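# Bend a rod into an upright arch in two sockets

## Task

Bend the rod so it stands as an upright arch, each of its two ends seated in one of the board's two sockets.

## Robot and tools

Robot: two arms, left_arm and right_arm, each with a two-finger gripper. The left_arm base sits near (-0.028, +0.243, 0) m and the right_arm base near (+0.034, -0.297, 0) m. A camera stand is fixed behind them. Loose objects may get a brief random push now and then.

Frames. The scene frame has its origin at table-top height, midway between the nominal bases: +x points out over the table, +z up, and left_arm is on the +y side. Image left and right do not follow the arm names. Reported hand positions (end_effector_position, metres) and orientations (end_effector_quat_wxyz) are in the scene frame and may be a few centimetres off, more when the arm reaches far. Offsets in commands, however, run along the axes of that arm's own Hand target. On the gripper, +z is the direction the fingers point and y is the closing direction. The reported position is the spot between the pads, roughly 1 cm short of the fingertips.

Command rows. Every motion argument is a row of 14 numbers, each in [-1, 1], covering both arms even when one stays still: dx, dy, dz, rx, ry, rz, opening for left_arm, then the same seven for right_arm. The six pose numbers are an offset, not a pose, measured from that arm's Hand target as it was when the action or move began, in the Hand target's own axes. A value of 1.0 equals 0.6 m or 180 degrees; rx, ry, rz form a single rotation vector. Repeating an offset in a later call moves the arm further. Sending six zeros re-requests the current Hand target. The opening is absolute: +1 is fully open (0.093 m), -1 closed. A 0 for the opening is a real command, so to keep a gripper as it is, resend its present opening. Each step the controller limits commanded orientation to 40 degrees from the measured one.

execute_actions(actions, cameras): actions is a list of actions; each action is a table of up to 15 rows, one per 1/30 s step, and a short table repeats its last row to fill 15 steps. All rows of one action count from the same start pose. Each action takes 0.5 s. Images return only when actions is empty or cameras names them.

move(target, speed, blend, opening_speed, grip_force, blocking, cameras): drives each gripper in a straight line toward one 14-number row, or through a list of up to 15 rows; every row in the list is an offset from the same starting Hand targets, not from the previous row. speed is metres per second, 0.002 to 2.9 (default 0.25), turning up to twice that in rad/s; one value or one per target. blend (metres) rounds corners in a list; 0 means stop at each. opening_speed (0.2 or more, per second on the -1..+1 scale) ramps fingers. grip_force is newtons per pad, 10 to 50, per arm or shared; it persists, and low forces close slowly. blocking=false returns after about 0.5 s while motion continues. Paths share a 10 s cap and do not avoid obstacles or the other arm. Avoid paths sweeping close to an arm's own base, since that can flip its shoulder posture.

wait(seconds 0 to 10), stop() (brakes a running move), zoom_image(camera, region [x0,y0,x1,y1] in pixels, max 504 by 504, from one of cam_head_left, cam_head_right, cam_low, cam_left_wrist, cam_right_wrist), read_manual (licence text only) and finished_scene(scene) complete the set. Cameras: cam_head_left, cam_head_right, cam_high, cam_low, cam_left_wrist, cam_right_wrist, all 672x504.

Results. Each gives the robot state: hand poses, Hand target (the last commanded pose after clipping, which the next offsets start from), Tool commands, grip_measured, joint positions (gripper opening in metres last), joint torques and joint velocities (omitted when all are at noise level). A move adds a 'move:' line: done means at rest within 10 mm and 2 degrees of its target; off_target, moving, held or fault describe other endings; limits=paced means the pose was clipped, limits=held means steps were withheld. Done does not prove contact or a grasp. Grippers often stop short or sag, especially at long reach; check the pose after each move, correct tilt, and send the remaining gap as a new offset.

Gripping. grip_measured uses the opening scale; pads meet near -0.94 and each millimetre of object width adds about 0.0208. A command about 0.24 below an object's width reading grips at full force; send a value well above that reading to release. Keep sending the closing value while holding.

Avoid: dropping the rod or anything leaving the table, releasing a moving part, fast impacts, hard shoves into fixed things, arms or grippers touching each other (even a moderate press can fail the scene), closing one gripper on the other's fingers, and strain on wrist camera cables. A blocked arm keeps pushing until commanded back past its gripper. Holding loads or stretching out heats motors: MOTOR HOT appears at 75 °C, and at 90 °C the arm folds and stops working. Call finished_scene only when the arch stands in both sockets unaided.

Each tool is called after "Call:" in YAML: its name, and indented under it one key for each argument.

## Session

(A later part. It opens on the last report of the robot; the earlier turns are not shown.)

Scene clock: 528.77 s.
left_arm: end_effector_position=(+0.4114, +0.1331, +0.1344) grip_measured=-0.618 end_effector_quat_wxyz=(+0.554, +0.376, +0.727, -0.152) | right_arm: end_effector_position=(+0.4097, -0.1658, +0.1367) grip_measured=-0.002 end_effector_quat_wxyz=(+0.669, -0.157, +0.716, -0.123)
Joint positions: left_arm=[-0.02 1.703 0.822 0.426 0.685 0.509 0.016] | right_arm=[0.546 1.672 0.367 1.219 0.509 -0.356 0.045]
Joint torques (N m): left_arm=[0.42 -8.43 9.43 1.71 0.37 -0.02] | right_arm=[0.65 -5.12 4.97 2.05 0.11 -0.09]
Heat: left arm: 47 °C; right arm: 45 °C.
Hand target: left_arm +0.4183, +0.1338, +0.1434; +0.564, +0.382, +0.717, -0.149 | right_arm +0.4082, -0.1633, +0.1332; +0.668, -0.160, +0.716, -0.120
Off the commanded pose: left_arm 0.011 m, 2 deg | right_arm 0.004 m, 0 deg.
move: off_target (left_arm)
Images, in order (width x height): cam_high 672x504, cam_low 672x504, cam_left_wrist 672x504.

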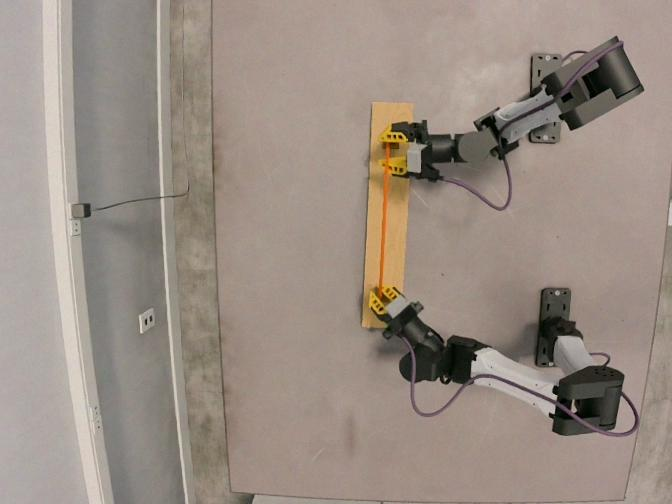

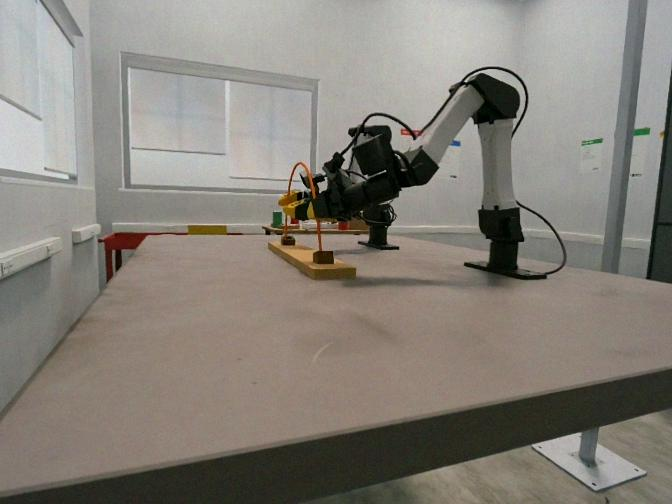

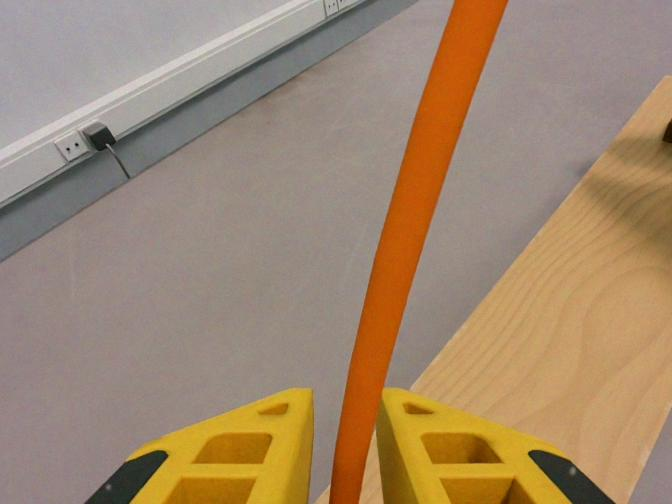

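Call:
move:
  target: [0,0.007,0,0,0,0,-0.62,0,0,0,0,0,0,0]
  speed: 0.02
  cameras: ["cam_low","cam_left_wrist"]

Call:
zoom_image:
  camera: "cam_low"
  region: [250, 145, 370, 280]

Call:
zoom_image:
  camera: "cam_left_wrist"
  region: [250, 350, 450, 504]

Scene clock: 534.97 s.
left_arm: end_effector_position=(+0.4143, +0.1355, +0.1354) grip_measured=-0.618 end_effector_quat_wxyz=(+0.554, +0.376, +0.727, -0.153) | right_arm: end_effector_position=(+0.4097, -0.1658, +0.1367) grip_measured=-0.002 end_effector_quat_wxyz=(+0.669, -0.157, +0.716, -0.123)
Joint positions: left_arm=[-0.012 1.711 0.836 0.417 0.692 0.513 0.016] | right_arm=[0.546 1.672 0.367 1.219 0.509 -0.356 0.045]
Joint torques (N m): left_arm=[0.49 -8.51 9.48 1.69 0.36 -0.03] | right_arm=[0.64 -5.12 4.97 2.05 0.11 -0.08]
Heat: left arm: 46 °C; right arm: 44 °C.
Hand target: left_arm +0.4213, +0.1366, +0.1443; +0.564, +0.382, +0.717, -0.149 | right_arm +0.4082, -0.1633, +0.1332; +0.668, -0.160, +0.716, -0.120
Off the commanded pose: left_arm 0.011 m, 2 deg | right_arm 0.005 m, 0 deg.
move: off_target (left_arm)
Images, in order (width x height): cam_low 672x504, cam_left_wrist 672x504.

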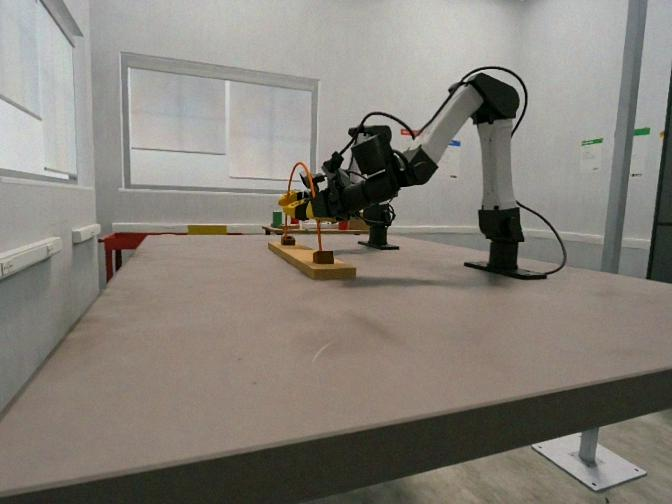

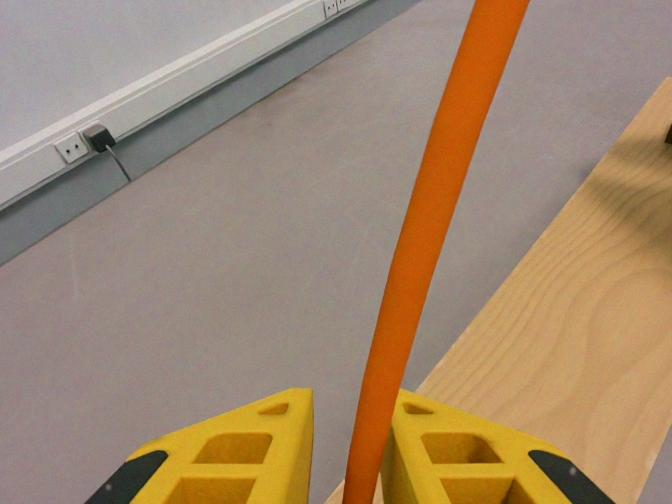

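Scaled by 3.733 from the camera's 672x504 image, which has a finer 960x720 frame.

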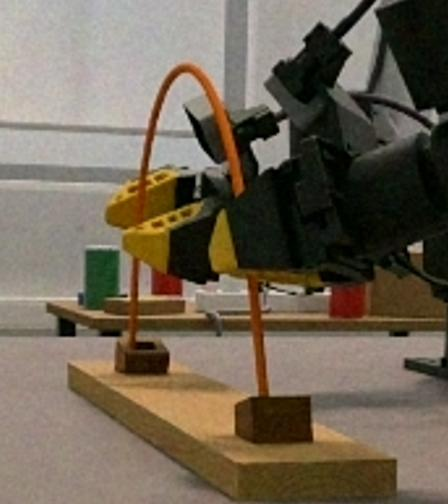

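Scaled by 2.520 from the camera's 672x504 image, which has a finer 960x720 frame.

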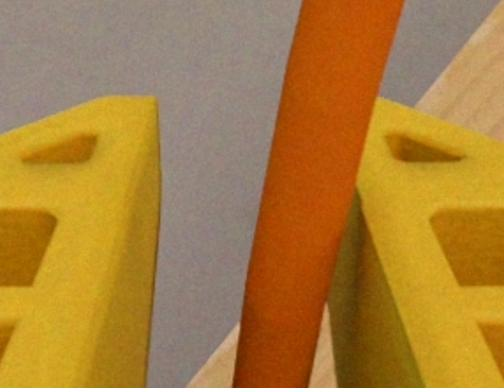

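Call:
move:
  target:
    - [0,-0.004,0,0,0,0,-0.62,0,0,0,0,0,0,0]
    - [0,-0.004,0,0,0,0,0.6,0,0,0,0,0,0,0.6]
  speed: 0.02
  opening_speed: 0.8
  cameras: ["cam_low","cam_high","cam_left_wrist","cam_right_wrist"]

Call:
zoom_image:
  camera: "cam_low"
  region: [250, 145, 370, 280]

Scene clock: 546.47 s.
left_arm: end_effector_position=(+0.4143, +0.1355, +0.1354) grip_measured=+0.598 end_effector_quat_wxyz=(+0.554, +0.376, +0.727, -0.153) | right_arm: end_effector_position=(+0.4097, -0.1658, +0.1367) grip_measured=+0.598 end_effector_quat_wxyz=(+0.669, -0.157, +0.716, -0.123)
Joint positions: left_arm=[-0.012 1.711 0.836 0.417 0.692 0.513 0.074] | right_arm=[0.546 1.672 0.367 1.219 0.509 -0.356 0.074]
Joint torques (N m): left_arm=[0.1 -8.95 8.69 1.75 0.34 -0.04] | right_arm=[0.64 -5.12 4.98 2.04 0.11 -0.09]
Heat: left arm: 46 °C; right arm: 43 °C.
Hand target: left_arm +0.4196, +0.1350, +0.1438; +0.564, +0.382, +0.717, -0.149 | right_arm +0.4082, -0.1633, +0.1332; +0.668, -0.161, +0.716, -0.120
Off the commanded pose: left_arm 0.010 m, 2 deg | right_arm 0.005 m, 0 deg.
move: done
Images, in order (width x height): cam_high 672x504, cam_low 672x504, cam_left_wrist 672x504, cam_right_wrist 672x504.

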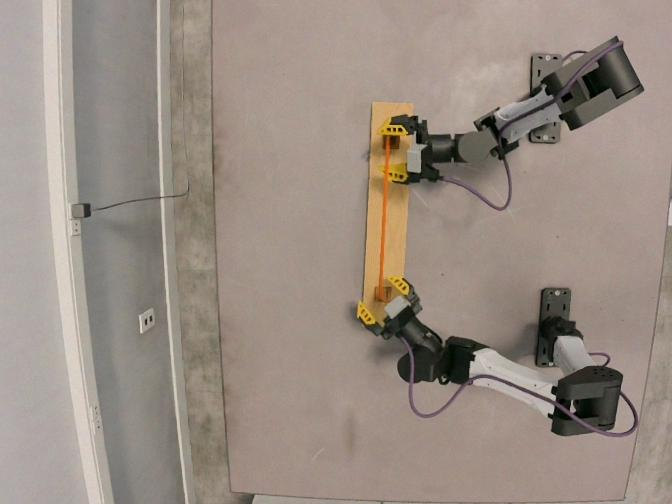

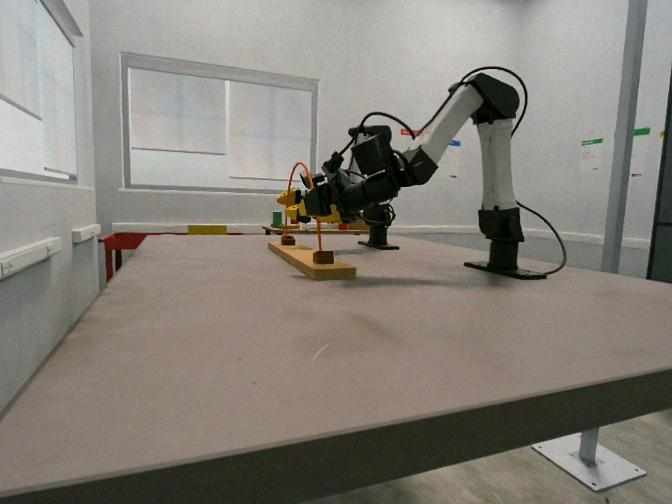

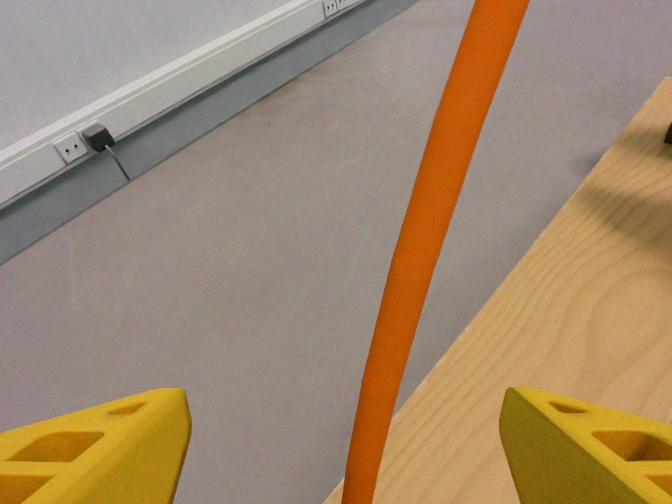

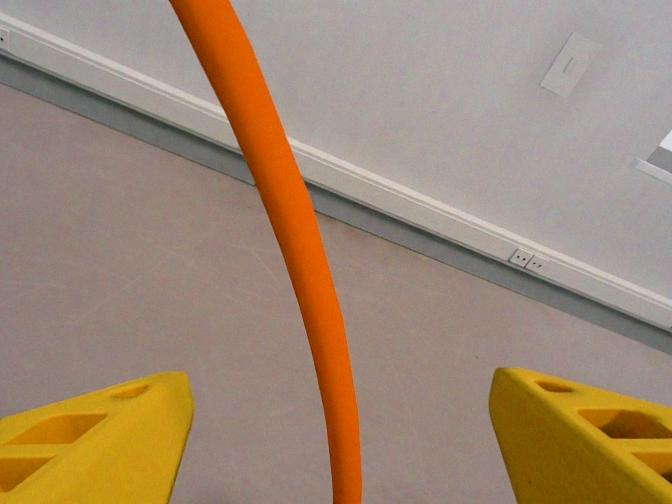

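Scaled by 3.733 from the camera's 672x504 image, which has a finer 960x720 frame.

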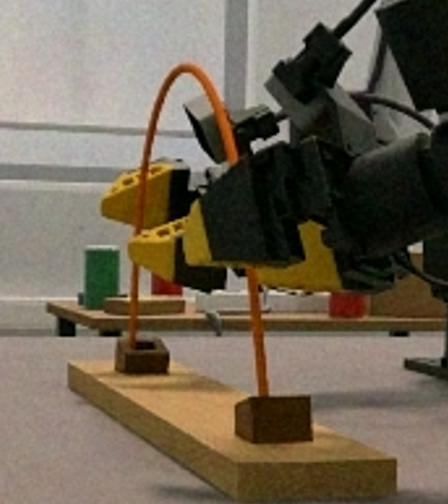

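Call:
move:
  target: [0,0,-0.22,0,0,0,0.6,0,0,-0.2,0,0,0,0.6]
  speed: 0.12
  cameras: ["cam_low","cam_high"]

Call:
zoom_image:
  camera: "cam_low"
  region: [250, 145, 370, 280]

Scene clock: 552.13 s.
left_arm: end_effector_position=(+0.3295, +0.2202, +0.1774) grip_measured=+0.598 end_effector_quat_wxyz=(+0.554, +0.374, +0.728, -0.154) | right_arm: end_effector_position=(+0.2895, -0.1674, +0.1413) grip_measured=+0.598 end_effector_quat_wxyz=(+0.668, -0.167, +0.715, -0.121)
Joint positions: left_arm=[0.325 1.35 0.738 -0.043 0.981 0.771 0.074] | right_arm=[0.948 1.144 0.049 0.971 0.893 -0.312 0.074]
Joint torques (N m): left_arm=[0.42 -7.87 7.53 1.42 0.55 0.01] | right_arm=[0.53 -3.1 6.49 1.61 0.32 0.03]
Heat: left arm: 46 °C; right arm: 43 °C.
Hand target: left_arm +0.3280, +0.2200, +0.1861; +0.564, +0.383, +0.717, -0.149 | right_arm +0.2887, -0.1684, +0.1426; +0.668, -0.160, +0.716, -0.120
Off the commanded pose: left_arm 0.009 m, 2 deg | right_arm 0.002 m, 1 deg.
move: done
Images, in order (width x height): cam_high 672x504, cam_low 672x504.

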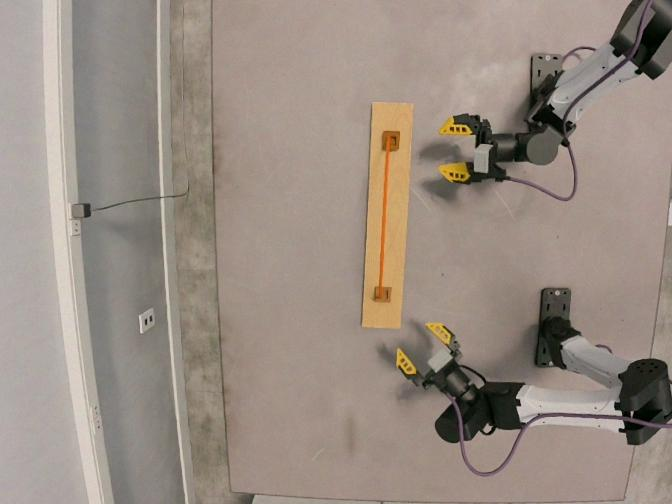

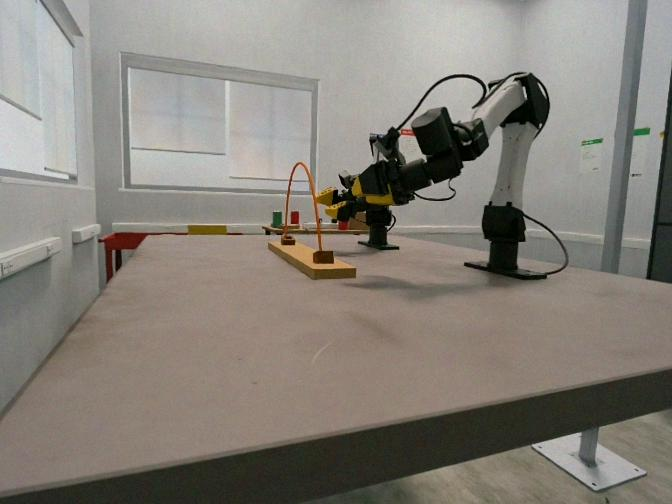

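Scaled by 3.733 from the camera's 672x504 image, which has a finer 960x720 frame.

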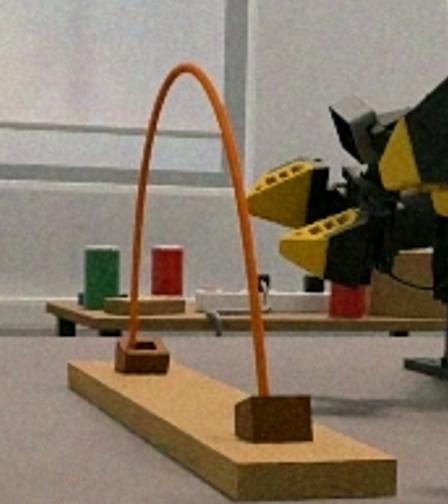

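Call:
finished_scene:
  scene: 2

The scene is finished: the task was done.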